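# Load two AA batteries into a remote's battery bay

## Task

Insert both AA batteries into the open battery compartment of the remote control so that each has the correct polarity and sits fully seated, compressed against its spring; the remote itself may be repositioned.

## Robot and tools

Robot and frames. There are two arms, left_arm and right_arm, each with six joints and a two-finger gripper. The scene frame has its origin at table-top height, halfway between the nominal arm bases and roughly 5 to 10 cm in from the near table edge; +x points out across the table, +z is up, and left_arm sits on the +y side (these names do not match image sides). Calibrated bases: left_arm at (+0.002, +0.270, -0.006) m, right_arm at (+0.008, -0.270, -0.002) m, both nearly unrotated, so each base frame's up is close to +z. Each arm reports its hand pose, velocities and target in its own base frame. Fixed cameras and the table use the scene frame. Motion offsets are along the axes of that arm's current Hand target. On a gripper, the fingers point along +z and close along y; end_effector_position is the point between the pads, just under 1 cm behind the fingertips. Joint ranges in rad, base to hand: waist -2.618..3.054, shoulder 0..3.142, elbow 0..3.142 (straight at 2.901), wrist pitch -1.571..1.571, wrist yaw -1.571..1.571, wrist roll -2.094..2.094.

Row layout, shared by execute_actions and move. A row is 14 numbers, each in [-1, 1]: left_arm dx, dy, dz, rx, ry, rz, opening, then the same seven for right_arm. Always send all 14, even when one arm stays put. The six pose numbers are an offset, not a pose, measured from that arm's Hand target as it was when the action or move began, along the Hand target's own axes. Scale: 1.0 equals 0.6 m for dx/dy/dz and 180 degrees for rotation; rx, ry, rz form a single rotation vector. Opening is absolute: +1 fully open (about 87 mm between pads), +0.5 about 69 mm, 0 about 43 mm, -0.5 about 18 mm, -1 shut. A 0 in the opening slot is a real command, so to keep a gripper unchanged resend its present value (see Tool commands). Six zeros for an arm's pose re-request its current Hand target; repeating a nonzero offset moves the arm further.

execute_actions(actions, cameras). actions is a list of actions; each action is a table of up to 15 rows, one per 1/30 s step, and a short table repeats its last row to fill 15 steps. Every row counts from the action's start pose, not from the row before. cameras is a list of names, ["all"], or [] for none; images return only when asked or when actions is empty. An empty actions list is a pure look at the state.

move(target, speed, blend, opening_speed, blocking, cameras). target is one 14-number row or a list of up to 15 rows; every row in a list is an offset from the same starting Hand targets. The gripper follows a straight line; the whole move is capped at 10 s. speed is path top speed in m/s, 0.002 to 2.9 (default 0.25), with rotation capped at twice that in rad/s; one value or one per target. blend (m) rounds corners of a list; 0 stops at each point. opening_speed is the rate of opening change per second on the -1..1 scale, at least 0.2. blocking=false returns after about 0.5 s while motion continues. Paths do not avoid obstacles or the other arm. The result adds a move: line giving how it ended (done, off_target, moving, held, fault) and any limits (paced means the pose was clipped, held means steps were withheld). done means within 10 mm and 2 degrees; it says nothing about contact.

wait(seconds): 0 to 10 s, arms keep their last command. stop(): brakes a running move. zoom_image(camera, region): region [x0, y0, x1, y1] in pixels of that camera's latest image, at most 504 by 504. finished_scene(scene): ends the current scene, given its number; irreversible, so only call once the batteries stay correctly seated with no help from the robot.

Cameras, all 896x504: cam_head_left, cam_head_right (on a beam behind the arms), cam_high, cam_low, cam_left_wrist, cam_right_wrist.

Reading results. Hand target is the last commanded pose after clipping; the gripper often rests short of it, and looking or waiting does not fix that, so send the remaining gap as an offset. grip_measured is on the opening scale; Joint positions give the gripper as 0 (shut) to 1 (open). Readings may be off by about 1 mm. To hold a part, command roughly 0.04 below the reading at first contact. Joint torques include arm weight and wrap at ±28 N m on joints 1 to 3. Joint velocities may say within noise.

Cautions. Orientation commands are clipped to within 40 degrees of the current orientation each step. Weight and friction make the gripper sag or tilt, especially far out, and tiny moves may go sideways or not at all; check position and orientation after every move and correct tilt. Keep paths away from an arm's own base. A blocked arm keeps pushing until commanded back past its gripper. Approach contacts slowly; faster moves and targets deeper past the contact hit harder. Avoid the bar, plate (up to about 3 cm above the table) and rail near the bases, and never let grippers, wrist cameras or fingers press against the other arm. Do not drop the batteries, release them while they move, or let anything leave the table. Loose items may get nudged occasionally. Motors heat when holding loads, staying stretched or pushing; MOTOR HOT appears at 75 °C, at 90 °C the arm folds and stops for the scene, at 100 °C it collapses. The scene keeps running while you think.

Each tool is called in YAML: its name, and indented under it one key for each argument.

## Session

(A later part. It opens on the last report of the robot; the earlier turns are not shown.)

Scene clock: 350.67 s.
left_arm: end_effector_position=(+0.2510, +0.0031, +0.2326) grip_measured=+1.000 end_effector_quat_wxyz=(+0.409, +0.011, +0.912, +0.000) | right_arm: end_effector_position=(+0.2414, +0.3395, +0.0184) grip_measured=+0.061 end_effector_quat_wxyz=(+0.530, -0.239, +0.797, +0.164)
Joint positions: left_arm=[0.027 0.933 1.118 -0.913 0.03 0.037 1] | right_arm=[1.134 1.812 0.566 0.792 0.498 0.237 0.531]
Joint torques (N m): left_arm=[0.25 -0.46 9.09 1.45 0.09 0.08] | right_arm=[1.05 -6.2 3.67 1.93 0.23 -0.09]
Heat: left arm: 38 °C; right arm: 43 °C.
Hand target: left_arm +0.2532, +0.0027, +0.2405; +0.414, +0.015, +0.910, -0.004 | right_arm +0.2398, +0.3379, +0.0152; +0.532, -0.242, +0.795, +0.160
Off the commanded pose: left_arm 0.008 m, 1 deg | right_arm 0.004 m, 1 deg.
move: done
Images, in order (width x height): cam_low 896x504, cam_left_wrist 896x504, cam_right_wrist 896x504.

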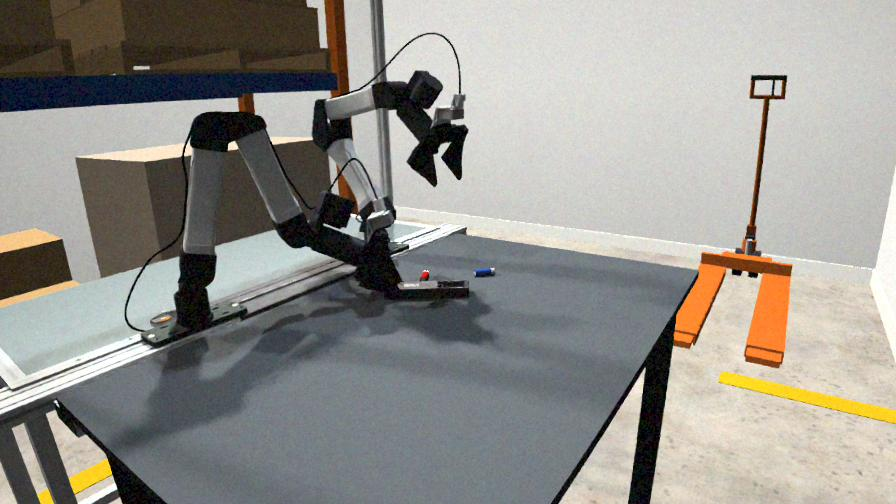

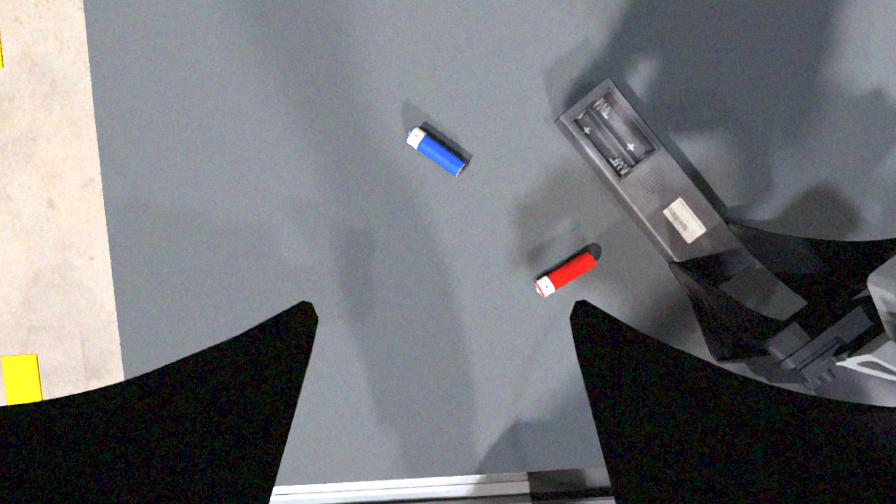

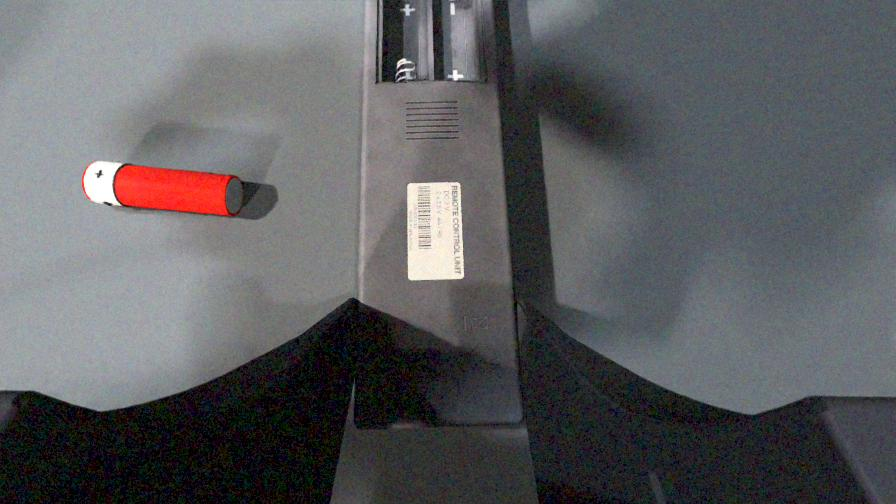

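move:
  target: [0.0938,0.014,0.274,-0.155,0.1985,-0.2748,0.1,0,0,0,0,0,0,-0.04]
  cameras: ["cam_left_wrist","cam_low","cam_head_left"]

Scene clock: 381.83 s.
left_arm: end_effector_position=(+0.3354, +0.0092, +0.0851) grip_measured=+0.100 end_effector_quat_wxyz=(+0.078, -0.446, +0.890, +0.049) | right_arm: end_effector_position=(+0.2414, +0.3395, +0.0184) grip_measured=+0.061 end_effector_quat_wxyz=(+0.530, -0.239, +0.797, +0.164)
Joint positions: left_arm=[0.042 1.821 1.459 -1.105 -0.153 -0.878 0.55] | right_arm=[1.134 1.812 0.566 0.792 0.498 0.237 0.531]
Joint torques (N m): left_arm=[0.34 -8.01 8.62 0.38 -0.05 -0.07] | right_arm=[0.96 -6.41 3.47 1.96 0.22 -0.13]
Heat: left arm: 38 °C; right arm: 45 °C.
Hand target: left_arm +0.3403, +0.0094, +0.0901; +0.079, -0.453, +0.887, +0.042 | right_arm +0.2398, +0.3379, +0.0152; +0.532, -0.242, +0.795, +0.160
Off the commanded pose: left_arm 0.007 m, 1 deg | right_arm 0.004 m, 1 deg.
move: done
Images, in order (width x height): cam_head_left 896x504, cam_low 896x504, cam_left_wrist 896x504.

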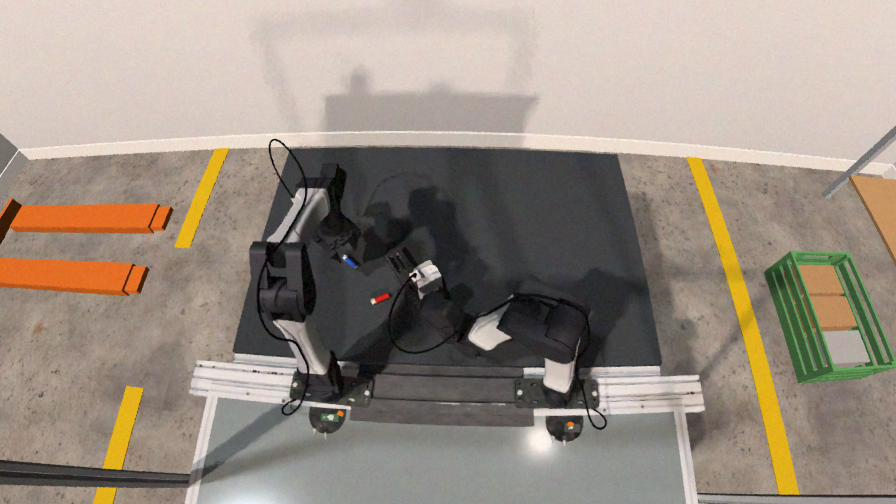

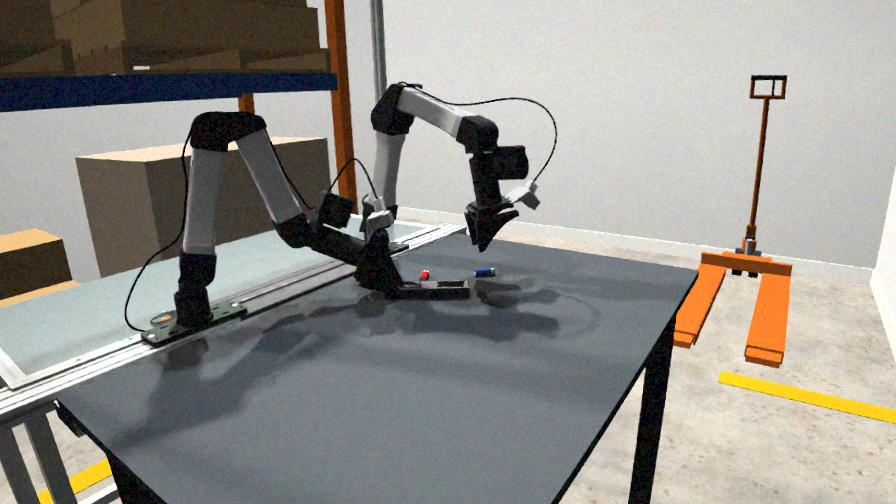

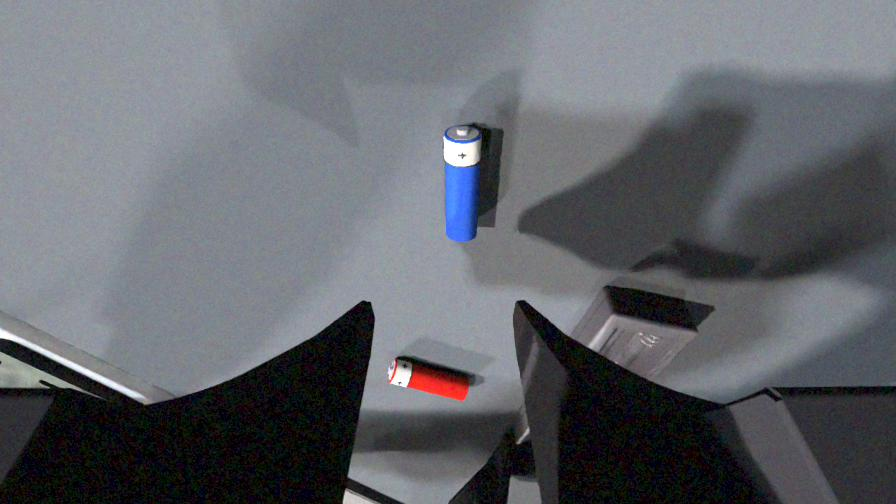

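move:
  target: [-0.0195,-0.0117,0.0373,0,0,0,0.1,0,0,0,0,0,0,-0.04]
  cameras: ["cam_left_wrist"]
  speed: 0.12

Scene clock: 402.37 s.
left_arm: end_effector_position=(+0.3420, +0.0164, +0.0665) grip_measured=+0.100 end_effector_quat_wxyz=(+0.064, -0.452, +0.888, +0.054) | right_arm: end_effector_position=(+0.2414, +0.3395, +0.0184) grip_measured=+0.061 end_effector_quat_wxyz=(+0.530, -0.239, +0.797, +0.164)
Joint positions: left_arm=[0.063 1.885 1.468 -1.078 -0.151 -0.872 0.55] | right_arm=[1.134 1.812 0.566 0.792 0.498 0.237 0.531]
Joint torques (N m): left_arm=[0.35 -8.31 8.5 0.65 -0.05 0.08] | right_arm=[0.94 -6.11 3.6 1.98 0.25 -0.13]
Heat: left arm: 37 °C; right arm: 46 °C.
Hand target: left_arm +0.3551, +0.0178, +0.0702; +0.079, -0.453, +0.887, +0.042 | right_arm +0.2398, +0.3379, +0.0152; +0.532, -0.242, +0.795, +0.160
Off the commanded pose: left_arm 0.014 m, 2 deg | right_arm 0.004 m, 1 deg.
move: off_target (left_arm)
Images, in order (width x height): cam_left_wrist 896x504.

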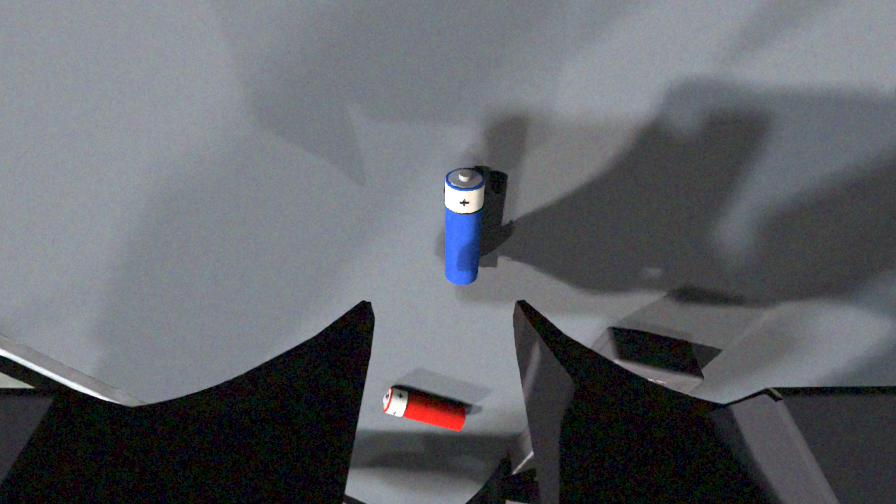

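move:
  target: [-0.001,-0.0167,0.042,0,0,0,0.1,0,0,0,0,0,0,-0.04]
  cameras: ["cam_left_wrist"]
  speed: 0.12

Scene clock: 411.17 s.
left_arm: end_effector_position=(+0.3578, +0.0174, +0.0459) grip_measured=+0.100 end_effector_quat_wxyz=(+0.071, -0.452, +0.888, +0.051) | right_arm: end_effector_position=(+0.2414, +0.3395, +0.0184) grip_measured=+0.061 end_effector_quat_wxyz=(+0.530, -0.239, +0.797, +0.164)
Joint positions: left_arm=[0.063 1.946 1.468 -1.001 -0.151 -0.872 0.55] | right_arm=[1.134 1.812 0.566 0.792 0.498 0.237 0.531]
Joint torques (N m): left_arm=[-0.21 -8.81 6.9 0.73 -0.05 0.01] | right_arm=[1.16 -6.26 3.48 1.95 0.22 -0.11]
Heat: left arm: 38 °C; right arm: 46 °C.
Hand target: left_arm +0.3662, +0.0161, +0.0454; +0.079, -0.453, +0.887, +0.042 | right_arm +0.2398, +0.3379, +0.0152; +0.532, -0.242, +0.795, +0.160
Off the commanded pose: left_arm 0.009 m, 1 deg | right_arm 0.004 m, 1 deg.
move: done
Images, in order (width x height): cam_left_wrist 896x504.

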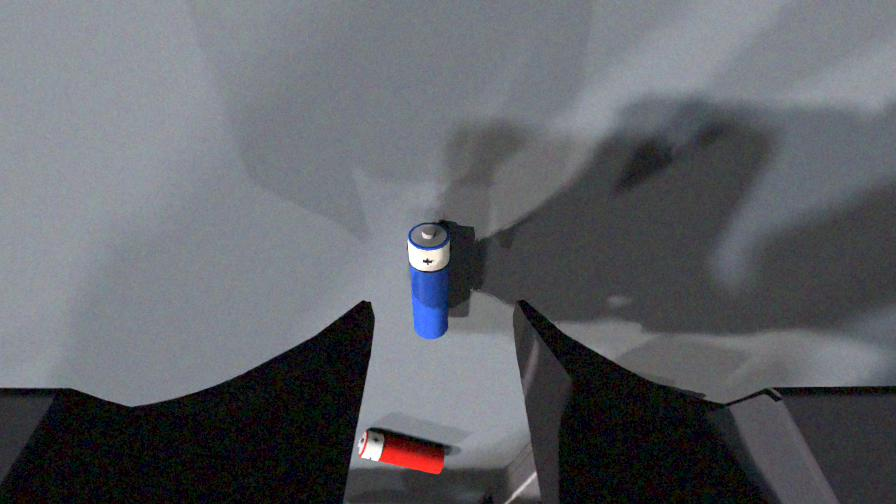

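move:
  target: [0.0085,0.005,0.0195,0,0,0,0.1,0,0,0,0,0,0,-0.04]
  cameras: ["cam_left_wrist"]
  speed: 0.12

Scene clock: 441.07 s.
left_arm: end_effector_position=(+0.3602, +0.0175, +0.0376) grip_measured=+0.100 end_effector_quat_wxyz=(+0.079, -0.453, +0.887, +0.048) | right_arm: end_effector_position=(+0.2414, +0.3395, +0.0184) grip_measured=+0.061 end_effector_quat_wxyz=(+0.530, -0.239, +0.797, +0.164)
Joint positions: left_arm=[0.063 1.946 1.434 -0.95 -0.151 -0.872 0.55] | right_arm=[1.134 1.812 0.566 0.792 0.498 0.237 0.531]
Joint torques (N m): left_arm=[-0.28 -9.02 4.9 0.71 -0.05 0] | right_arm=[1.13 -6.17 3.49 1.98 0.21 -0.1]
Heat: left arm: 40 °C; right arm: 47 °C.
Hand target: left_arm +0.3619, +0.0155, +0.0330; +0.079, -0.453, +0.887, +0.042 | right_arm +0.2398, +0.3379, +0.0152; +0.532, -0.242, +0.795, +0.160
Off the commanded pose: left_arm 0.005 m, 1 deg | right_arm 0.004 m, 1 deg.
move: done
Images, in order (width x height): cam_left_wrist 896x504.

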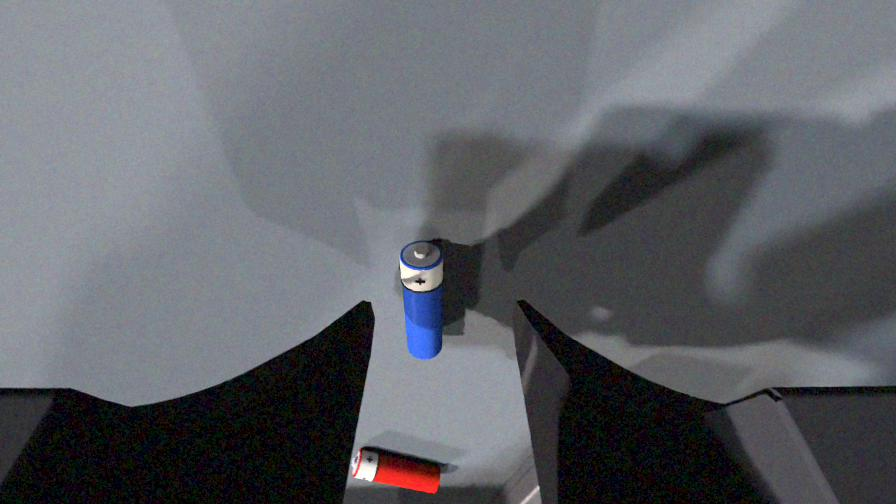

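move:
  target: [0.0165,0.015,0.0072,0,0,0,0.1,0,0,0,0,0,0,-0.04]
  cameras: ["cam_left_wrist"]
  speed: 0.12

Scene clock: 464.30 s.
left_arm: end_effector_position=(+0.3458, +0.0163, +0.0218) grip_measured=+0.100 end_effector_quat_wxyz=(+0.064, -0.452, +0.888, +0.053) | right_arm: end_effector_position=(+0.2414, +0.3395, +0.0184) grip_measured=+0.061 end_effector_quat_wxyz=(+0.530, -0.239, +0.797, +0.164)
Joint positions: left_arm=[0.063 1.942 1.362 -0.915 -0.149 -0.873 0.55] | right_arm=[1.134 1.812 0.566 0.792 0.498 0.237 0.531]
Joint torques (N m): left_arm=[-0.57 -11.85 4.18 0.68 -0.07 -0.03] | right_arm=[1.06 -6.19 3.66 1.97 0.22 -0.1]
Heat: left arm: 42 °C; right arm: 47 °C.
Hand target: left_arm +0.3493, +0.0135, +0.0270; +0.079, -0.453, +0.887, +0.042 | right_arm +0.2398, +0.3379, +0.0152; +0.532, -0.242, +0.795, +0.160
Off the commanded pose: left_arm 0.007 m, 2 deg | right_arm 0.004 m, 1 deg.
move: done
Images, in order (width x height): cam_left_wrist 896x504.

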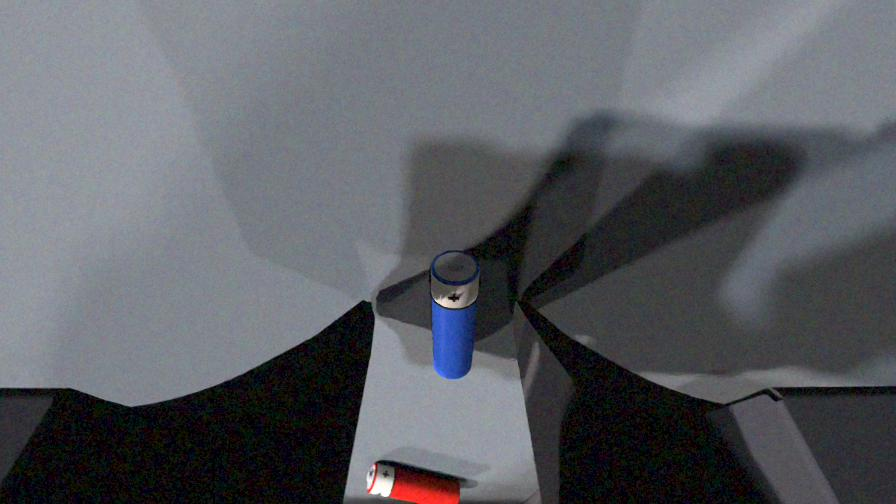

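move:
  target:
    - [-0.0015,0,-0.0085,0,0,0,0.1,0,0,0,0,0,0,-0.04]
    - [-0.0015,0,-0.0085,0,0,0,-0.66,0,0,0,0,0,0,-0.04]
  cameras: ["cam_left_wrist"]
  speed: 0.08
  opening_speed: 0.5

Scene clock: 479.53 s.
left_arm: end_effector_position=(+0.3459, +0.0159, +0.0220) grip_measured=-0.583 end_effector_quat_wxyz=(+0.064, -0.452, +0.888, +0.053) | right_arm: end_effector_position=(+0.2414, +0.3395, +0.0184) grip_measured=+0.061 end_effector_quat_wxyz=(+0.530, -0.239, +0.797, +0.164)
Joint positions: left_arm=[0.063 1.942 1.362 -0.914 -0.148 -0.873 0.209] | right_arm=[1.134 1.812 0.566 0.792 0.498 0.237 0.531]
Joint torques (N m): left_arm=[-0.55 -12.38 5.3 0.53 -0.08 -0.03] | right_arm=[0.95 -6.19 3.6 1.95 0.23 -0.1]
Heat: left arm: 43 °C; right arm: 48 °C.
Hand target: left_arm +0.3494, +0.0135, +0.0321; +0.079, -0.453, +0.887, +0.042 | right_arm +0.2398, +0.3379, +0.0152; +0.532, -0.242, +0.795, +0.160
Off the commanded pose: left_arm 0.011 m, 2 deg | right_arm 0.004 m, 1 deg.
move: off_target (left_arm); target 2's new opening was sent with left_arm's hand 0.011 m and 2 deg from that target
Images, in order (width x height): cam_left_wrist 896x504.

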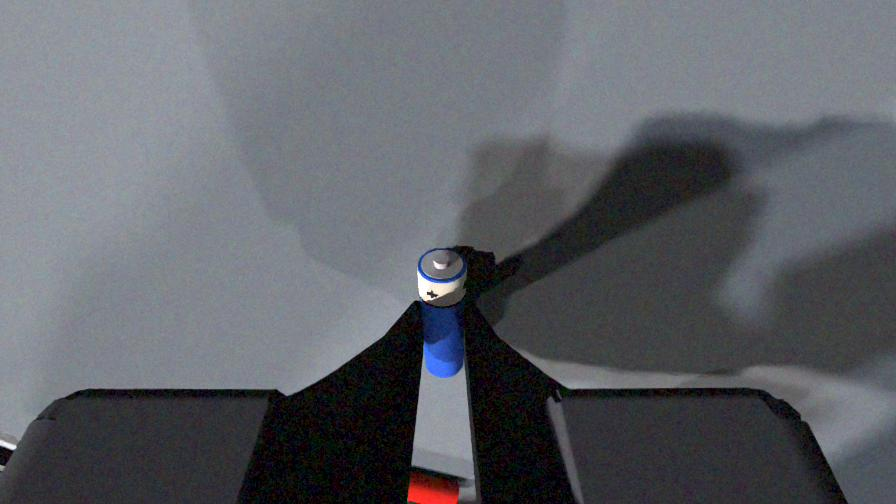

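move:
  target:
    - [-0.0319,0,-0.1806,0,0,0,-0.66,0,0,0,0,0,0,-0.04]
    - [0.159,-0.113,-0.155,0.0281,-0.0994,0.0818,-0.66,0,0,0,0,0,0,-0.04]
  cameras: ["cam_left_wrist","cam_low","cam_high","cam_right_wrist"]
  speed: 0.2

zoom_image:
  camera: "cam_low"
  region: [320, 150, 560, 310]

Scene clock: 506.87 s.
left_arm: end_effector_position=(+0.3354, -0.1179, +0.0974) grip_measured=-0.583 end_effector_quat_wxyz=(+0.208, -0.312, +0.923, +0.090) | right_arm: end_effector_position=(+0.2414, +0.3395, +0.0184) grip_measured=+0.061 end_effector_quat_wxyz=(+0.530, -0.239, +0.797, +0.164)
Joint positions: left_arm=[-0.447 1.788 1.447 -1.046 -0.421 -1.059 0.209] | right_arm=[1.134 1.812 0.566 0.792 0.498 0.237 0.531]
Joint torques (N m): left_arm=[-0.21 -11.32 5.11 0.8 -0.44 -0.11] | right_arm=[1.05 -6.17 3.54 1.94 0.2 -0.09]
Heat: left arm: 46 °C; right arm: 48 °C.
Hand target: left_arm +0.3396, -0.1159, +0.1065; +0.230, -0.320, +0.916, +0.082 | right_arm +0.2398, +0.3379, +0.0152; +0.532, -0.242, +0.795, +0.160
Off the commanded pose: left_arm 0.010 m, 3 deg | right_arm 0.004 m, 1 deg.
move: off_target (left_arm)
Images, in order (width x height): cam_high 896x504, cam_low 896x504, cam_left_wrist 896x504, cam_right_wrist 896x504.

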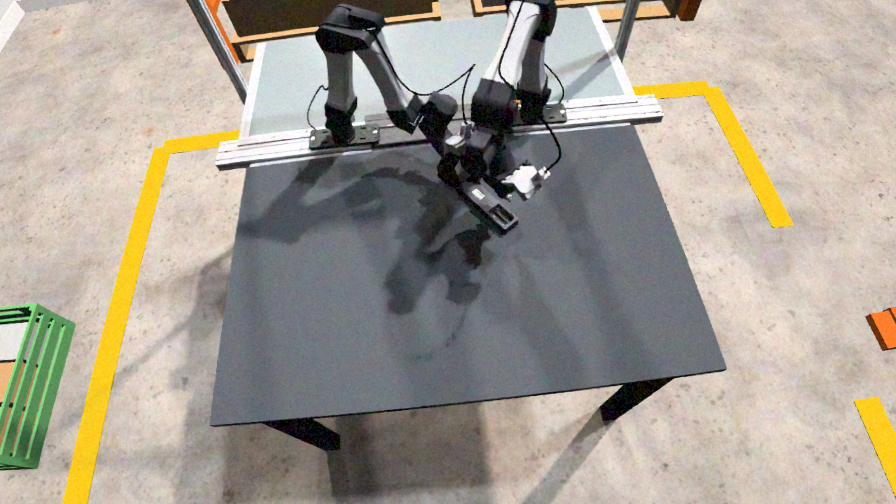

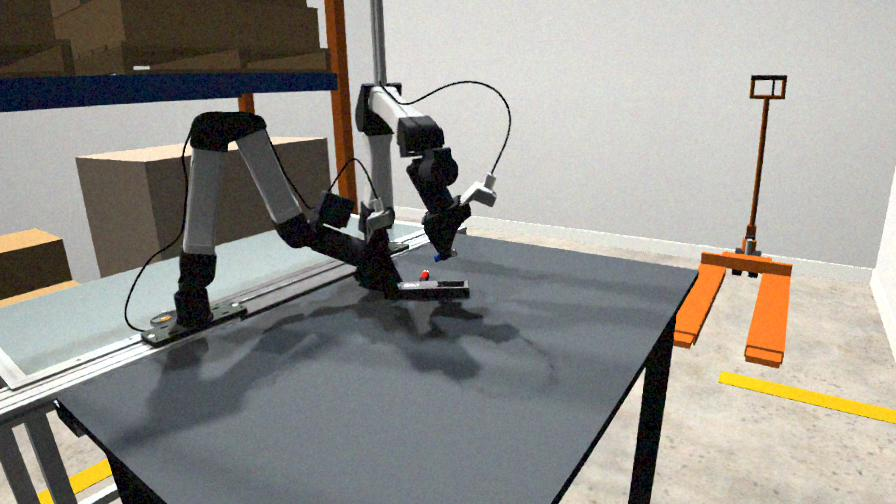

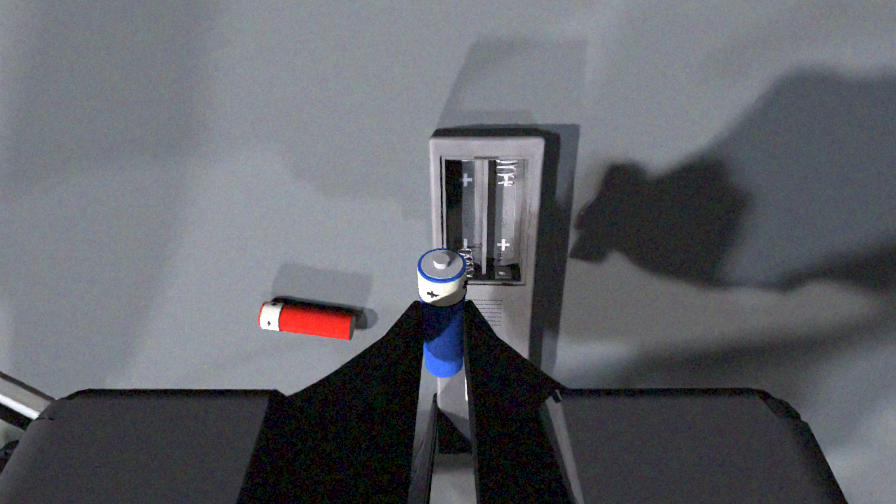

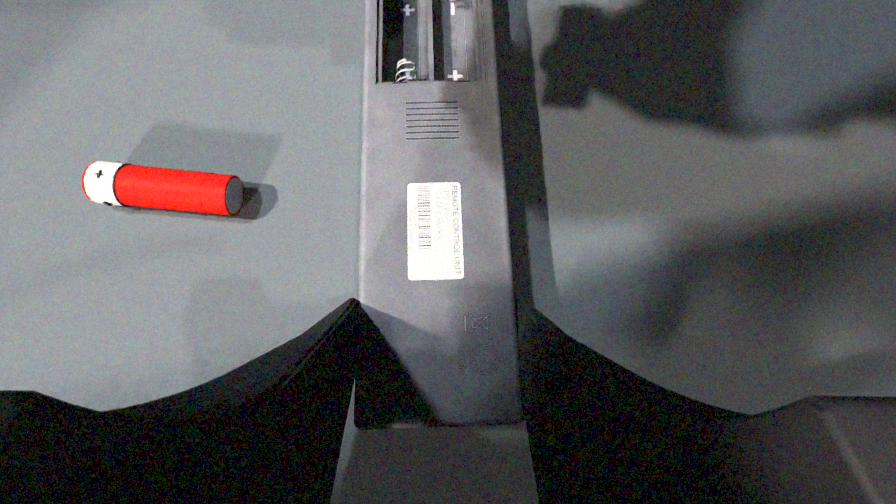

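Scaled by 2.100 from the camera's 896x504 image, which has a finer 1280x720 frame.

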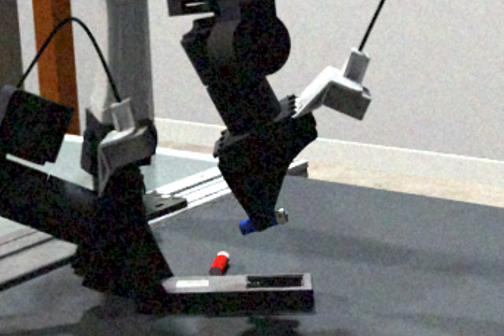

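move:
  target: [-0.002,-0.0117,0.0633,0,0,0,-0.66,0,0,0,0,0,0,-0.04]
  cameras: ["cam_left_wrist","cam_low","cam_right_wrist"]
  speed: 0.15

zoom_image:
  camera: "cam_low"
  region: [370, 200, 530, 310]

zoom_image:
  camera: "cam_left_wrist"
  region: [330, 130, 630, 400]

Scene clock: 559.97 s.
left_arm: end_effector_position=(+0.3551, -0.1125, +0.0769) grip_measured=-0.583 end_effector_quat_wxyz=(+0.224, -0.319, +0.917, +0.079) | right_arm: end_effector_position=(+0.2414, +0.3395, +0.0184) grip_measured=+0.061 end_effector_quat_wxyz=(+0.530, -0.239, +0.797, +0.164)
Joint positions: left_arm=[-0.412 1.818 1.396 -0.911 -0.422 -1.031 0.209] | right_arm=[1.134 1.812 0.566 0.792 0.498 0.237 0.531]
Joint torques (N m): left_arm=[0.28 -8.25 5.34 0.91 -0.37 0.08] | right_arm=[1.02 -6.26 3.59 1.98 0.25 -0.13]
Heat: left arm: 53 °C; right arm: 49 °C.
Hand target: left_arm +0.3588, -0.1094, +0.0736; +0.230, -0.320, +0.916, +0.082 | right_arm +0.2398, +0.3379, +0.0152; +0.532, -0.242, +0.795, +0.160
Off the commanded pose: left_arm 0.006 m, 1 deg | right_arm 0.004 m, 1 deg.
move: done
Images, in order (width x height): cam_low 896x504, cam_left_wrist 896x504, cam_right_wrist 896x504.

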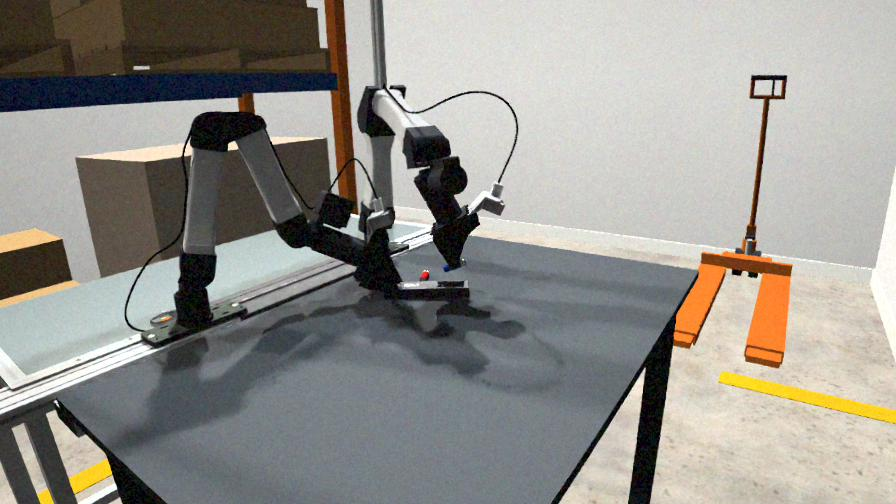

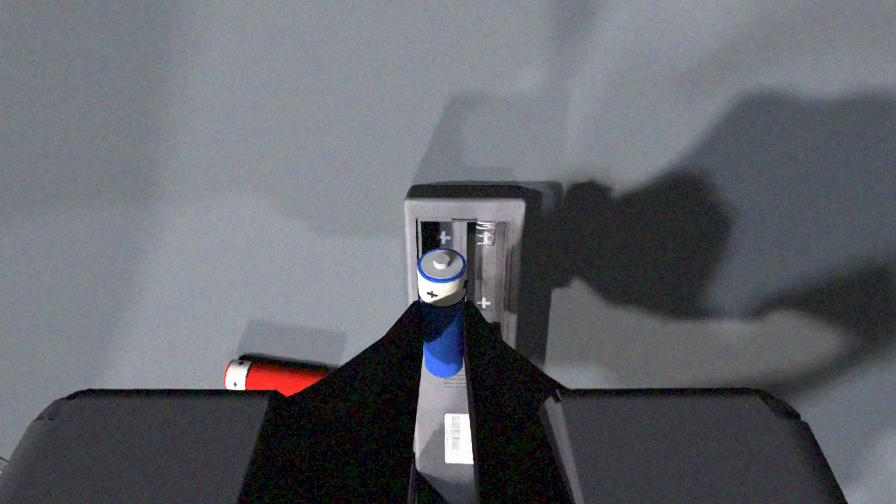

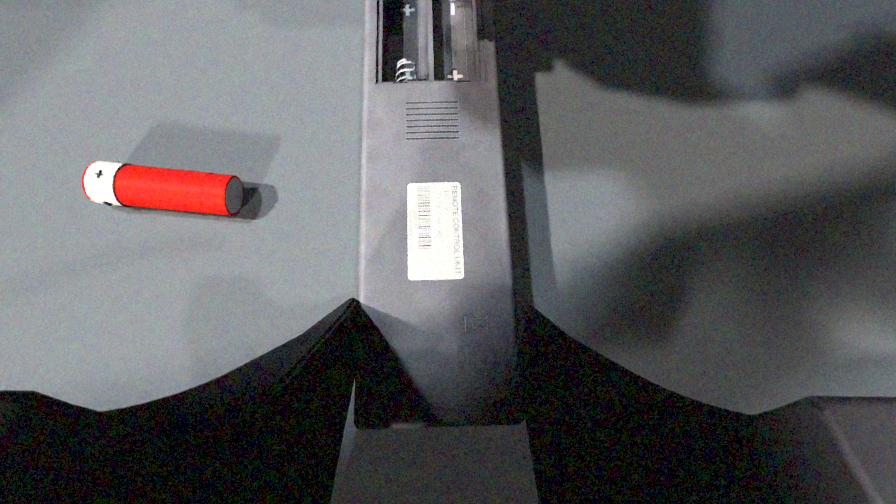

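Scaled by 3.150 from the camera's 896x504 image, which has a finer 1280x720 frame.

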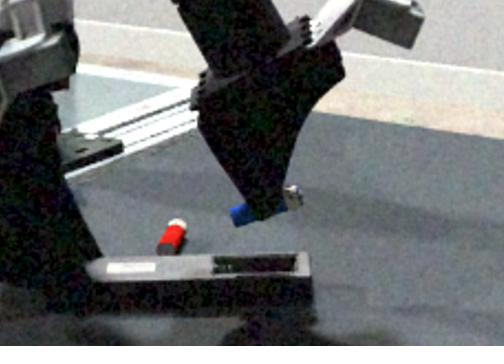

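Scaled by 1.680 from the camera's 896x504 image, which has a finer 1280x720 frame.

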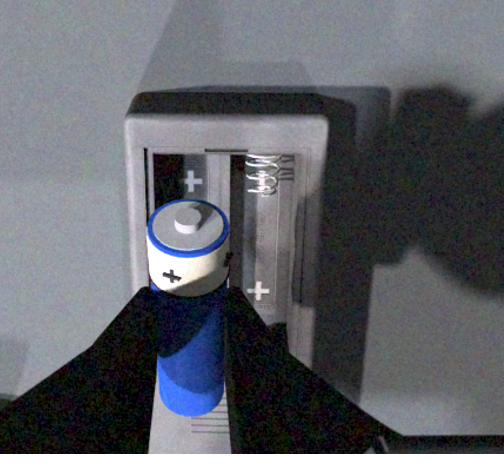

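move:
  target: [0.0127,0,0.031,0,0,0,-0.66,0,0,0,0,0,0,-0.04]
  cameras: ["cam_left_wrist","cam_low"]
  speed: 0.06

zoom_image:
  camera: "cam_low"
  region: [370, 200, 530, 310]

zoom_image:
  camera: "cam_left_wrist"
  region: [330, 130, 630, 400]

Scene clock: 584.80 s.
left_arm: end_effector_position=(+0.3571, -0.1117, +0.0580) grip_measured=-0.583 end_effector_quat_wxyz=(+0.226, -0.319, +0.917, +0.079) | right_arm: end_effector_position=(+0.2414, +0.3395, +0.0184) grip_measured=+0.061 end_effector_quat_wxyz=(+0.530, -0.239, +0.797, +0.164)
Joint positions: left_arm=[-0.408 1.836 1.341 -0.833 -0.422 -1.026 0.209] | right_arm=[1.134 1.812 0.566 0.792 0.498 0.237 0.531]
Joint torques (N m): left_arm=[0.4 -8.16 5.19 0.92 -0.36 0.07] | right_arm=[1.13 -6.15 3.64 2 0.22 -0.12]
Heat: left arm: 48 °C; right arm: 50 °C.
Hand target: left_arm +0.3604, -0.1081, +0.0537; +0.230, -0.320, +0.916, +0.082 | right_arm +0.2398, +0.3379, +0.0152; +0.532, -0.242, +0.795, +0.160
Off the commanded pose: left_arm 0.007 m, 1 deg | right_arm 0.004 m, 1 deg.
move: done
Images, in order (width x height): cam_low 896x504, cam_left_wrist 896x504.

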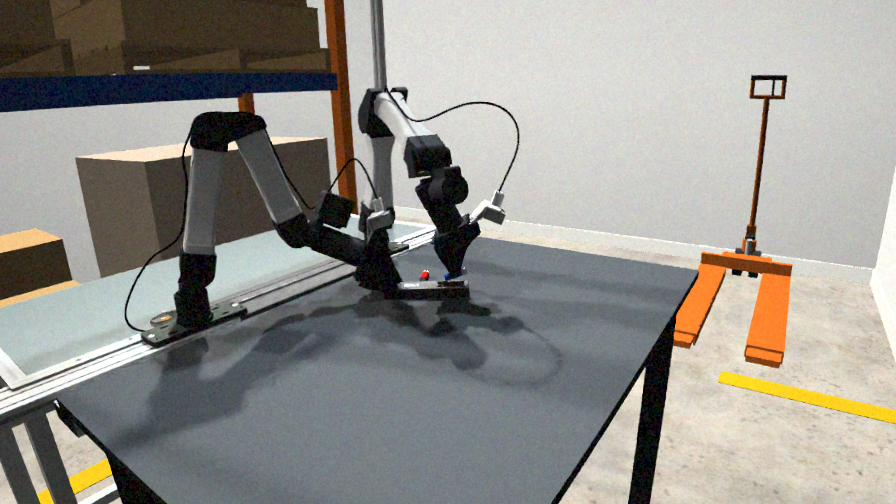

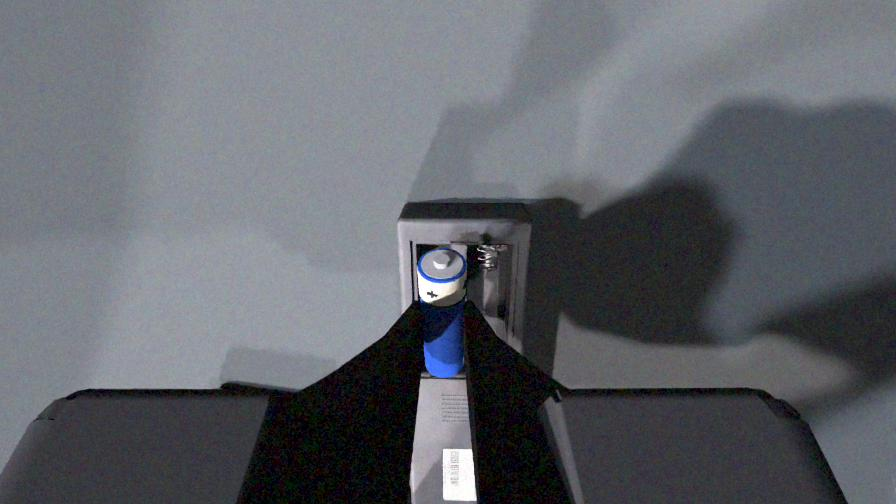

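Scaled by 3.150 from the camera's 896x504 image, which has a finer 1280x720 frame.

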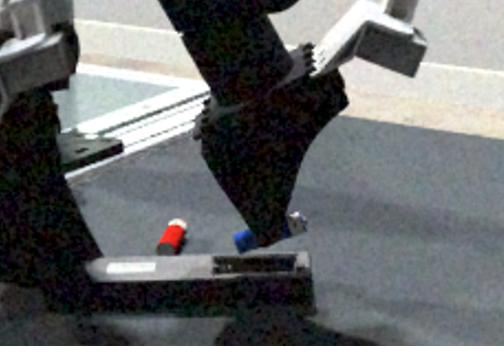

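Scaled by 1.680 from the camera's 896x504 image, which has a finer 1280x720 frame.

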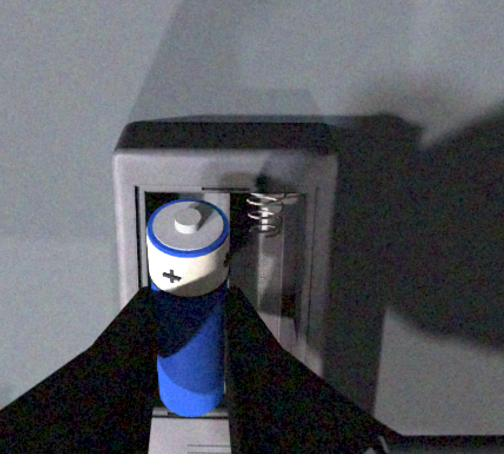

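move:
  target: [0.0086,-0.0008,0.0162,-0.0057,0,-0.0108,-0.66,0,0,0,0,0,0,-0.04]
  cameras: ["cam_left_wrist","cam_low"]
  speed: 0.04

zoom_image:
  camera: "cam_low"
  region: [370, 200, 530, 310]

zoom_image:
  camera: "cam_left_wrist"
  region: [330, 190, 630, 460]

Scene clock: 621.03 s.
left_arm: end_effector_position=(+0.3569, -0.1122, +0.0469) grip_measured=-0.583 end_effector_quat_wxyz=(+0.221, -0.330, +0.914, +0.081) | right_arm: end_effector_position=(+0.2414, +0.3395, +0.0184) grip_measured=+0.061 end_effector_quat_wxyz=(+0.530, -0.239, +0.797, +0.164)
Joint positions: left_arm=[-0.408 1.859 1.327 -0.814 -0.422 -1.054 0.209] | right_arm=[1.134 1.812 0.566 0.792 0.498 0.237 0.531]
Joint torques (N m): left_arm=[0.18 -8.2 5.09 0.89 -0.44 -0.1] | right_arm=[1.13 -6.13 3.45 1.95 0.21 -0.12]
Heat: left arm: 45 °C; right arm: 50 °C.
Hand target: left_arm +0.3606, -0.1084, +0.0426; +0.228, -0.337, +0.909, +0.087 | right_arm +0.2398, +0.3379, +0.0152; +0.532, -0.242, +0.795, +0.160
Off the commanded pose: left_arm 0.007 m, 1 deg | right_arm 0.004 m, 1 deg.
move: done
Images, in order (width x height): cam_low 896x504, cam_left_wrist 896x504.

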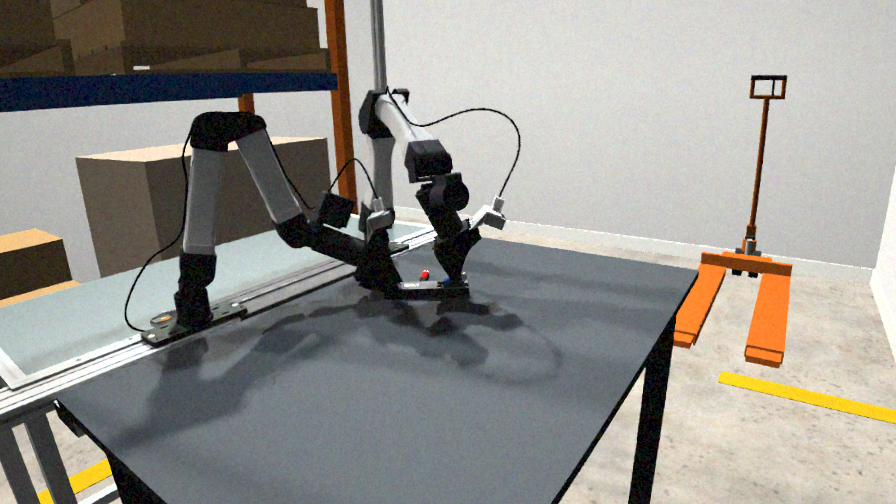

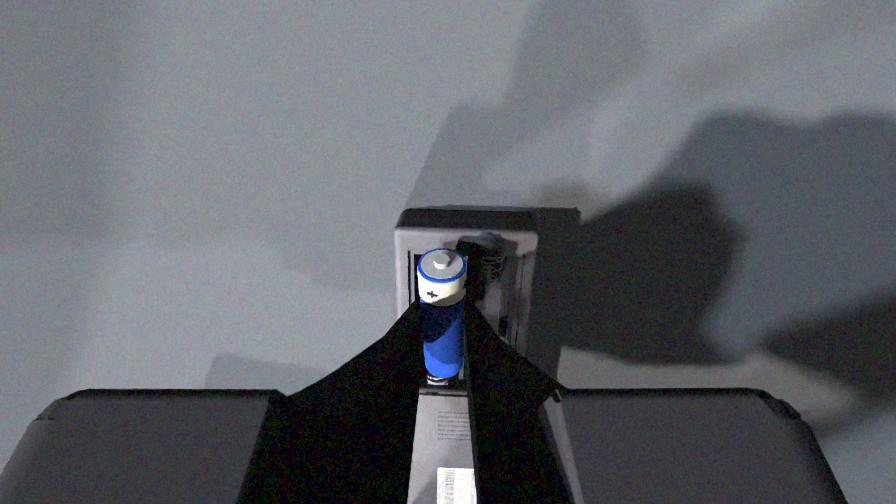

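Scaled by 3.150 from the camera's 896x504 image, which has a finer 1280x720 frame.

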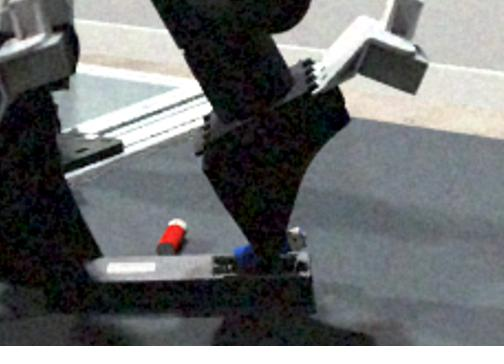

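Scaled by 1.680 from the camera's 896x504 image, which has a finer 1280x720 frame.

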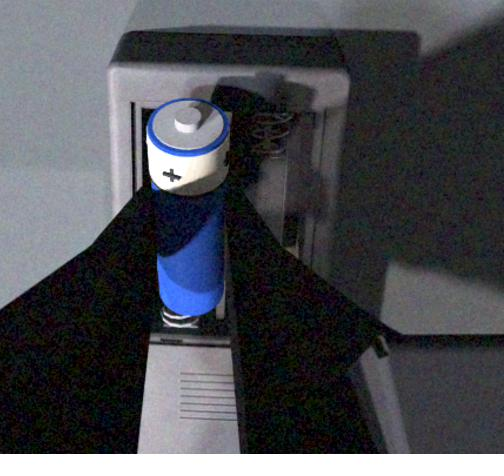

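move:
  target: [0.0097,0,-0.0032,0,0,0,-0.66,0,0,0,0,0,0,-0.04]
  cameras: ["cam_left_wrist"]
  speed: 0.04

zoom_image:
  camera: "cam_left_wrist"
  region: [330, 190, 630, 460]

Scene clock: 629.63 s.
left_arm: end_effector_position=(+0.3546, -0.1121, +0.0444) grip_measured=-0.583 end_effector_quat_wxyz=(+0.220, -0.335, +0.912, +0.084) | right_arm: end_effector_position=(+0.2414, +0.3395, +0.0184) grip_measured=+0.061 end_effector_quat_wxyz=(+0.530, -0.239, +0.797, +0.164)
Joint positions: left_arm=[-0.413 1.859 1.317 -0.812 -0.427 -1.069 0.209] | right_arm=[1.134 1.812 0.566 0.792 0.498 0.237 0.531]
Joint torques (N m): left_arm=[-0.75 -8.7 4.86 0.86 -0.45 -0.09] | right_arm=[1.07 -6.26 3.51 1.96 0.21 -0.12]
Heat: left arm: 45 °C; right arm: 50 °C.
Hand target: left_arm +0.3561, -0.1122, +0.0415; +0.228, -0.337, +0.909, +0.087 | right_arm +0.2398, +0.3379, +0.0152; +0.532, -0.242, +0.795, +0.160
Off the commanded pose: left_arm 0.003 m, 1 deg | right_arm 0.004 m, 1 deg.
move: done
Images, in order (width x height): cam_left_wrist 896x504.

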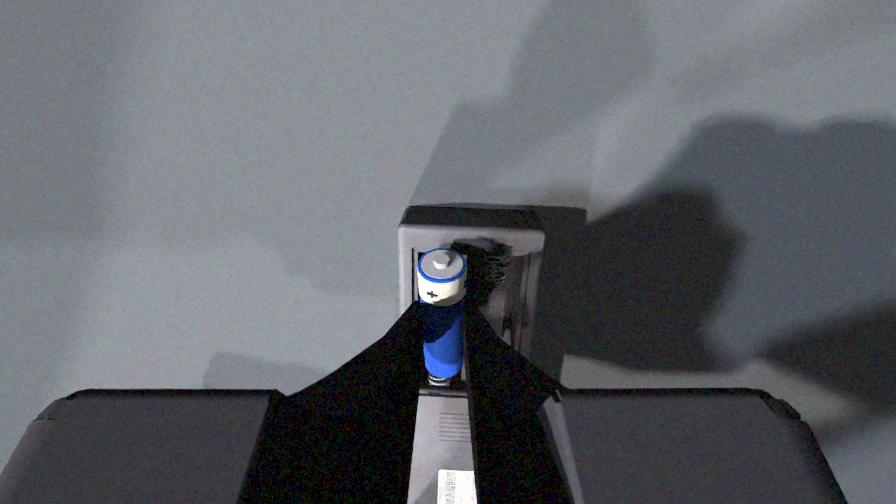

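Scaled by 1.680 from the camera's 896x504 image, which has a finer 1280x720 frame.

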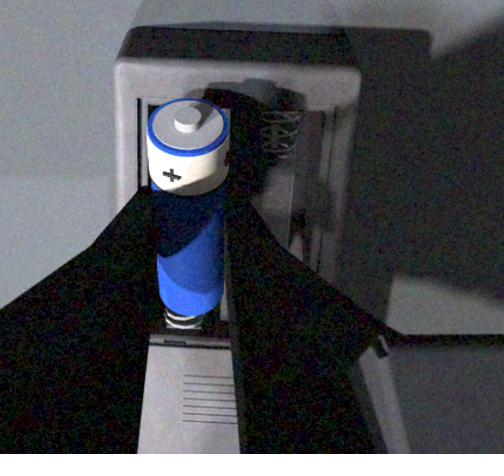

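move:
  target: [0.0088,0,-0.0047,0,0,0,-0.66,0,0,0,0,0,0,-0.04]
  cameras: ["cam_left_wrist","cam_low"]
  speed: 0.04

zoom_image:
  camera: "cam_left_wrist"
  region: [330, 190, 630, 460]

zoom_image:
  camera: "cam_low"
  region: [370, 200, 530, 310]

Scene clock: 642.73 s.
left_arm: end_effector_position=(+0.3536, -0.1151, +0.0440) grip_measured=-0.583 end_effector_quat_wxyz=(+0.226, -0.336, +0.911, +0.087) | right_arm: end_effector_position=(+0.2414, +0.3395, +0.0184) grip_measured=+0.061 end_effector_quat_wxyz=(+0.530, -0.239, +0.797, +0.164)
Joint positions: left_arm=[-0.427 1.859 1.313 -0.81 -0.442 -1.085 0.209] | right_arm=[1.134 1.812 0.566 0.792 0.498 0.237 0.531]
Joint torques (N m): left_arm=[-0.79 -9.32 4.42 0.78 -0.35 -0.05] | right_arm=[1.03 -6.22 3.66 1.94 0.22 -0.14]
Heat: left arm: 45 °C; right arm: 50 °C.
Hand target: left_arm +0.3516, -0.1161, +0.0415; +0.228, -0.337, +0.909, +0.087 | right_arm +0.2398, +0.3379, +0.0152; +0.532, -0.242, +0.795, +0.160
Off the commanded pose: left_arm 0.003 m, 0 deg | right_arm 0.004 m, 1 deg.
move: done
Images, in order (width x height): cam_low 896x504, cam_left_wrist 896x504.

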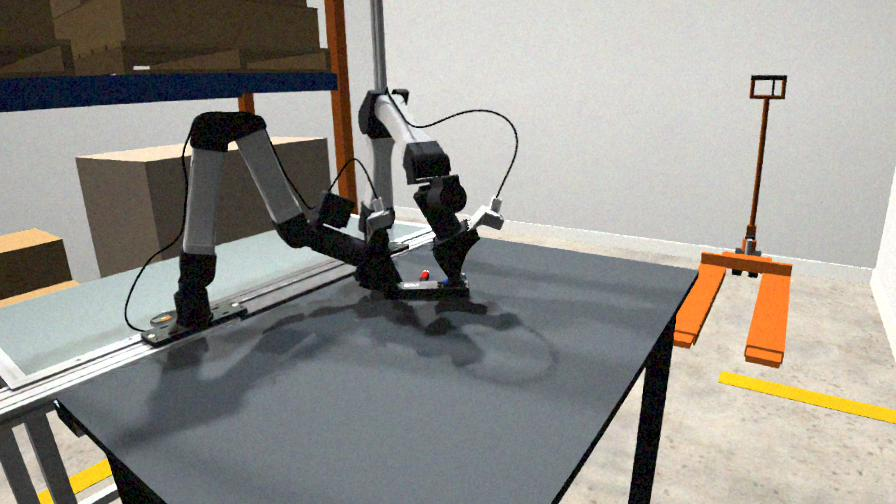

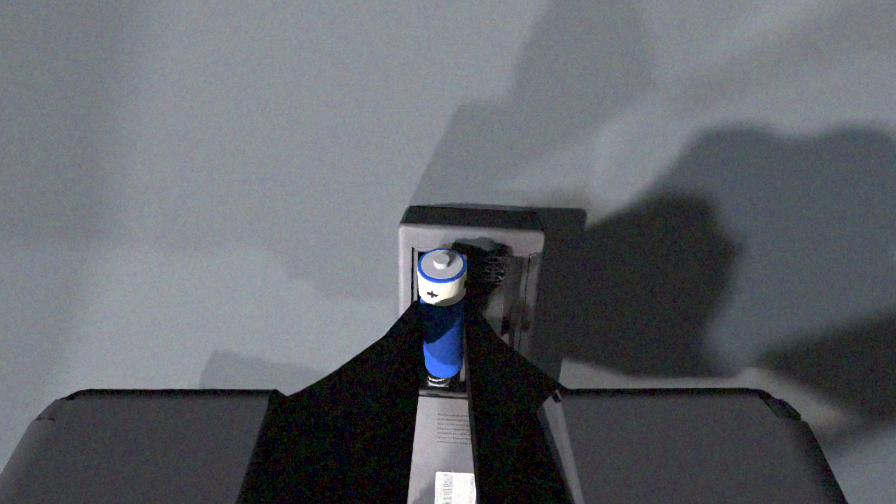

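Scaled by 1.680 from the camera's 896x504 image, which has a finer 1280x720 frame.

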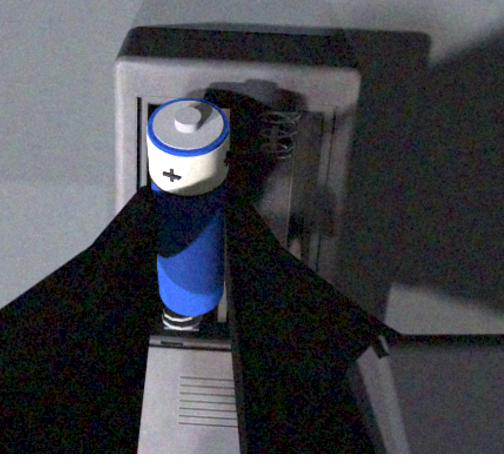

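Scaled by 3.150 from the camera's 896x504 image, which has a finer 1280x720 frame.

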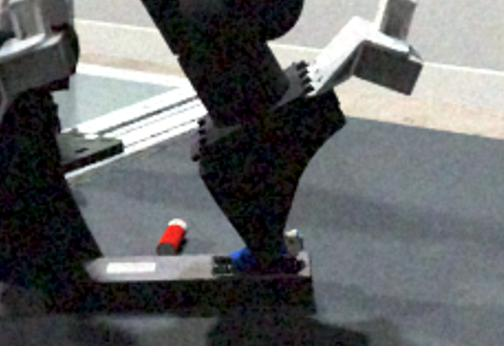

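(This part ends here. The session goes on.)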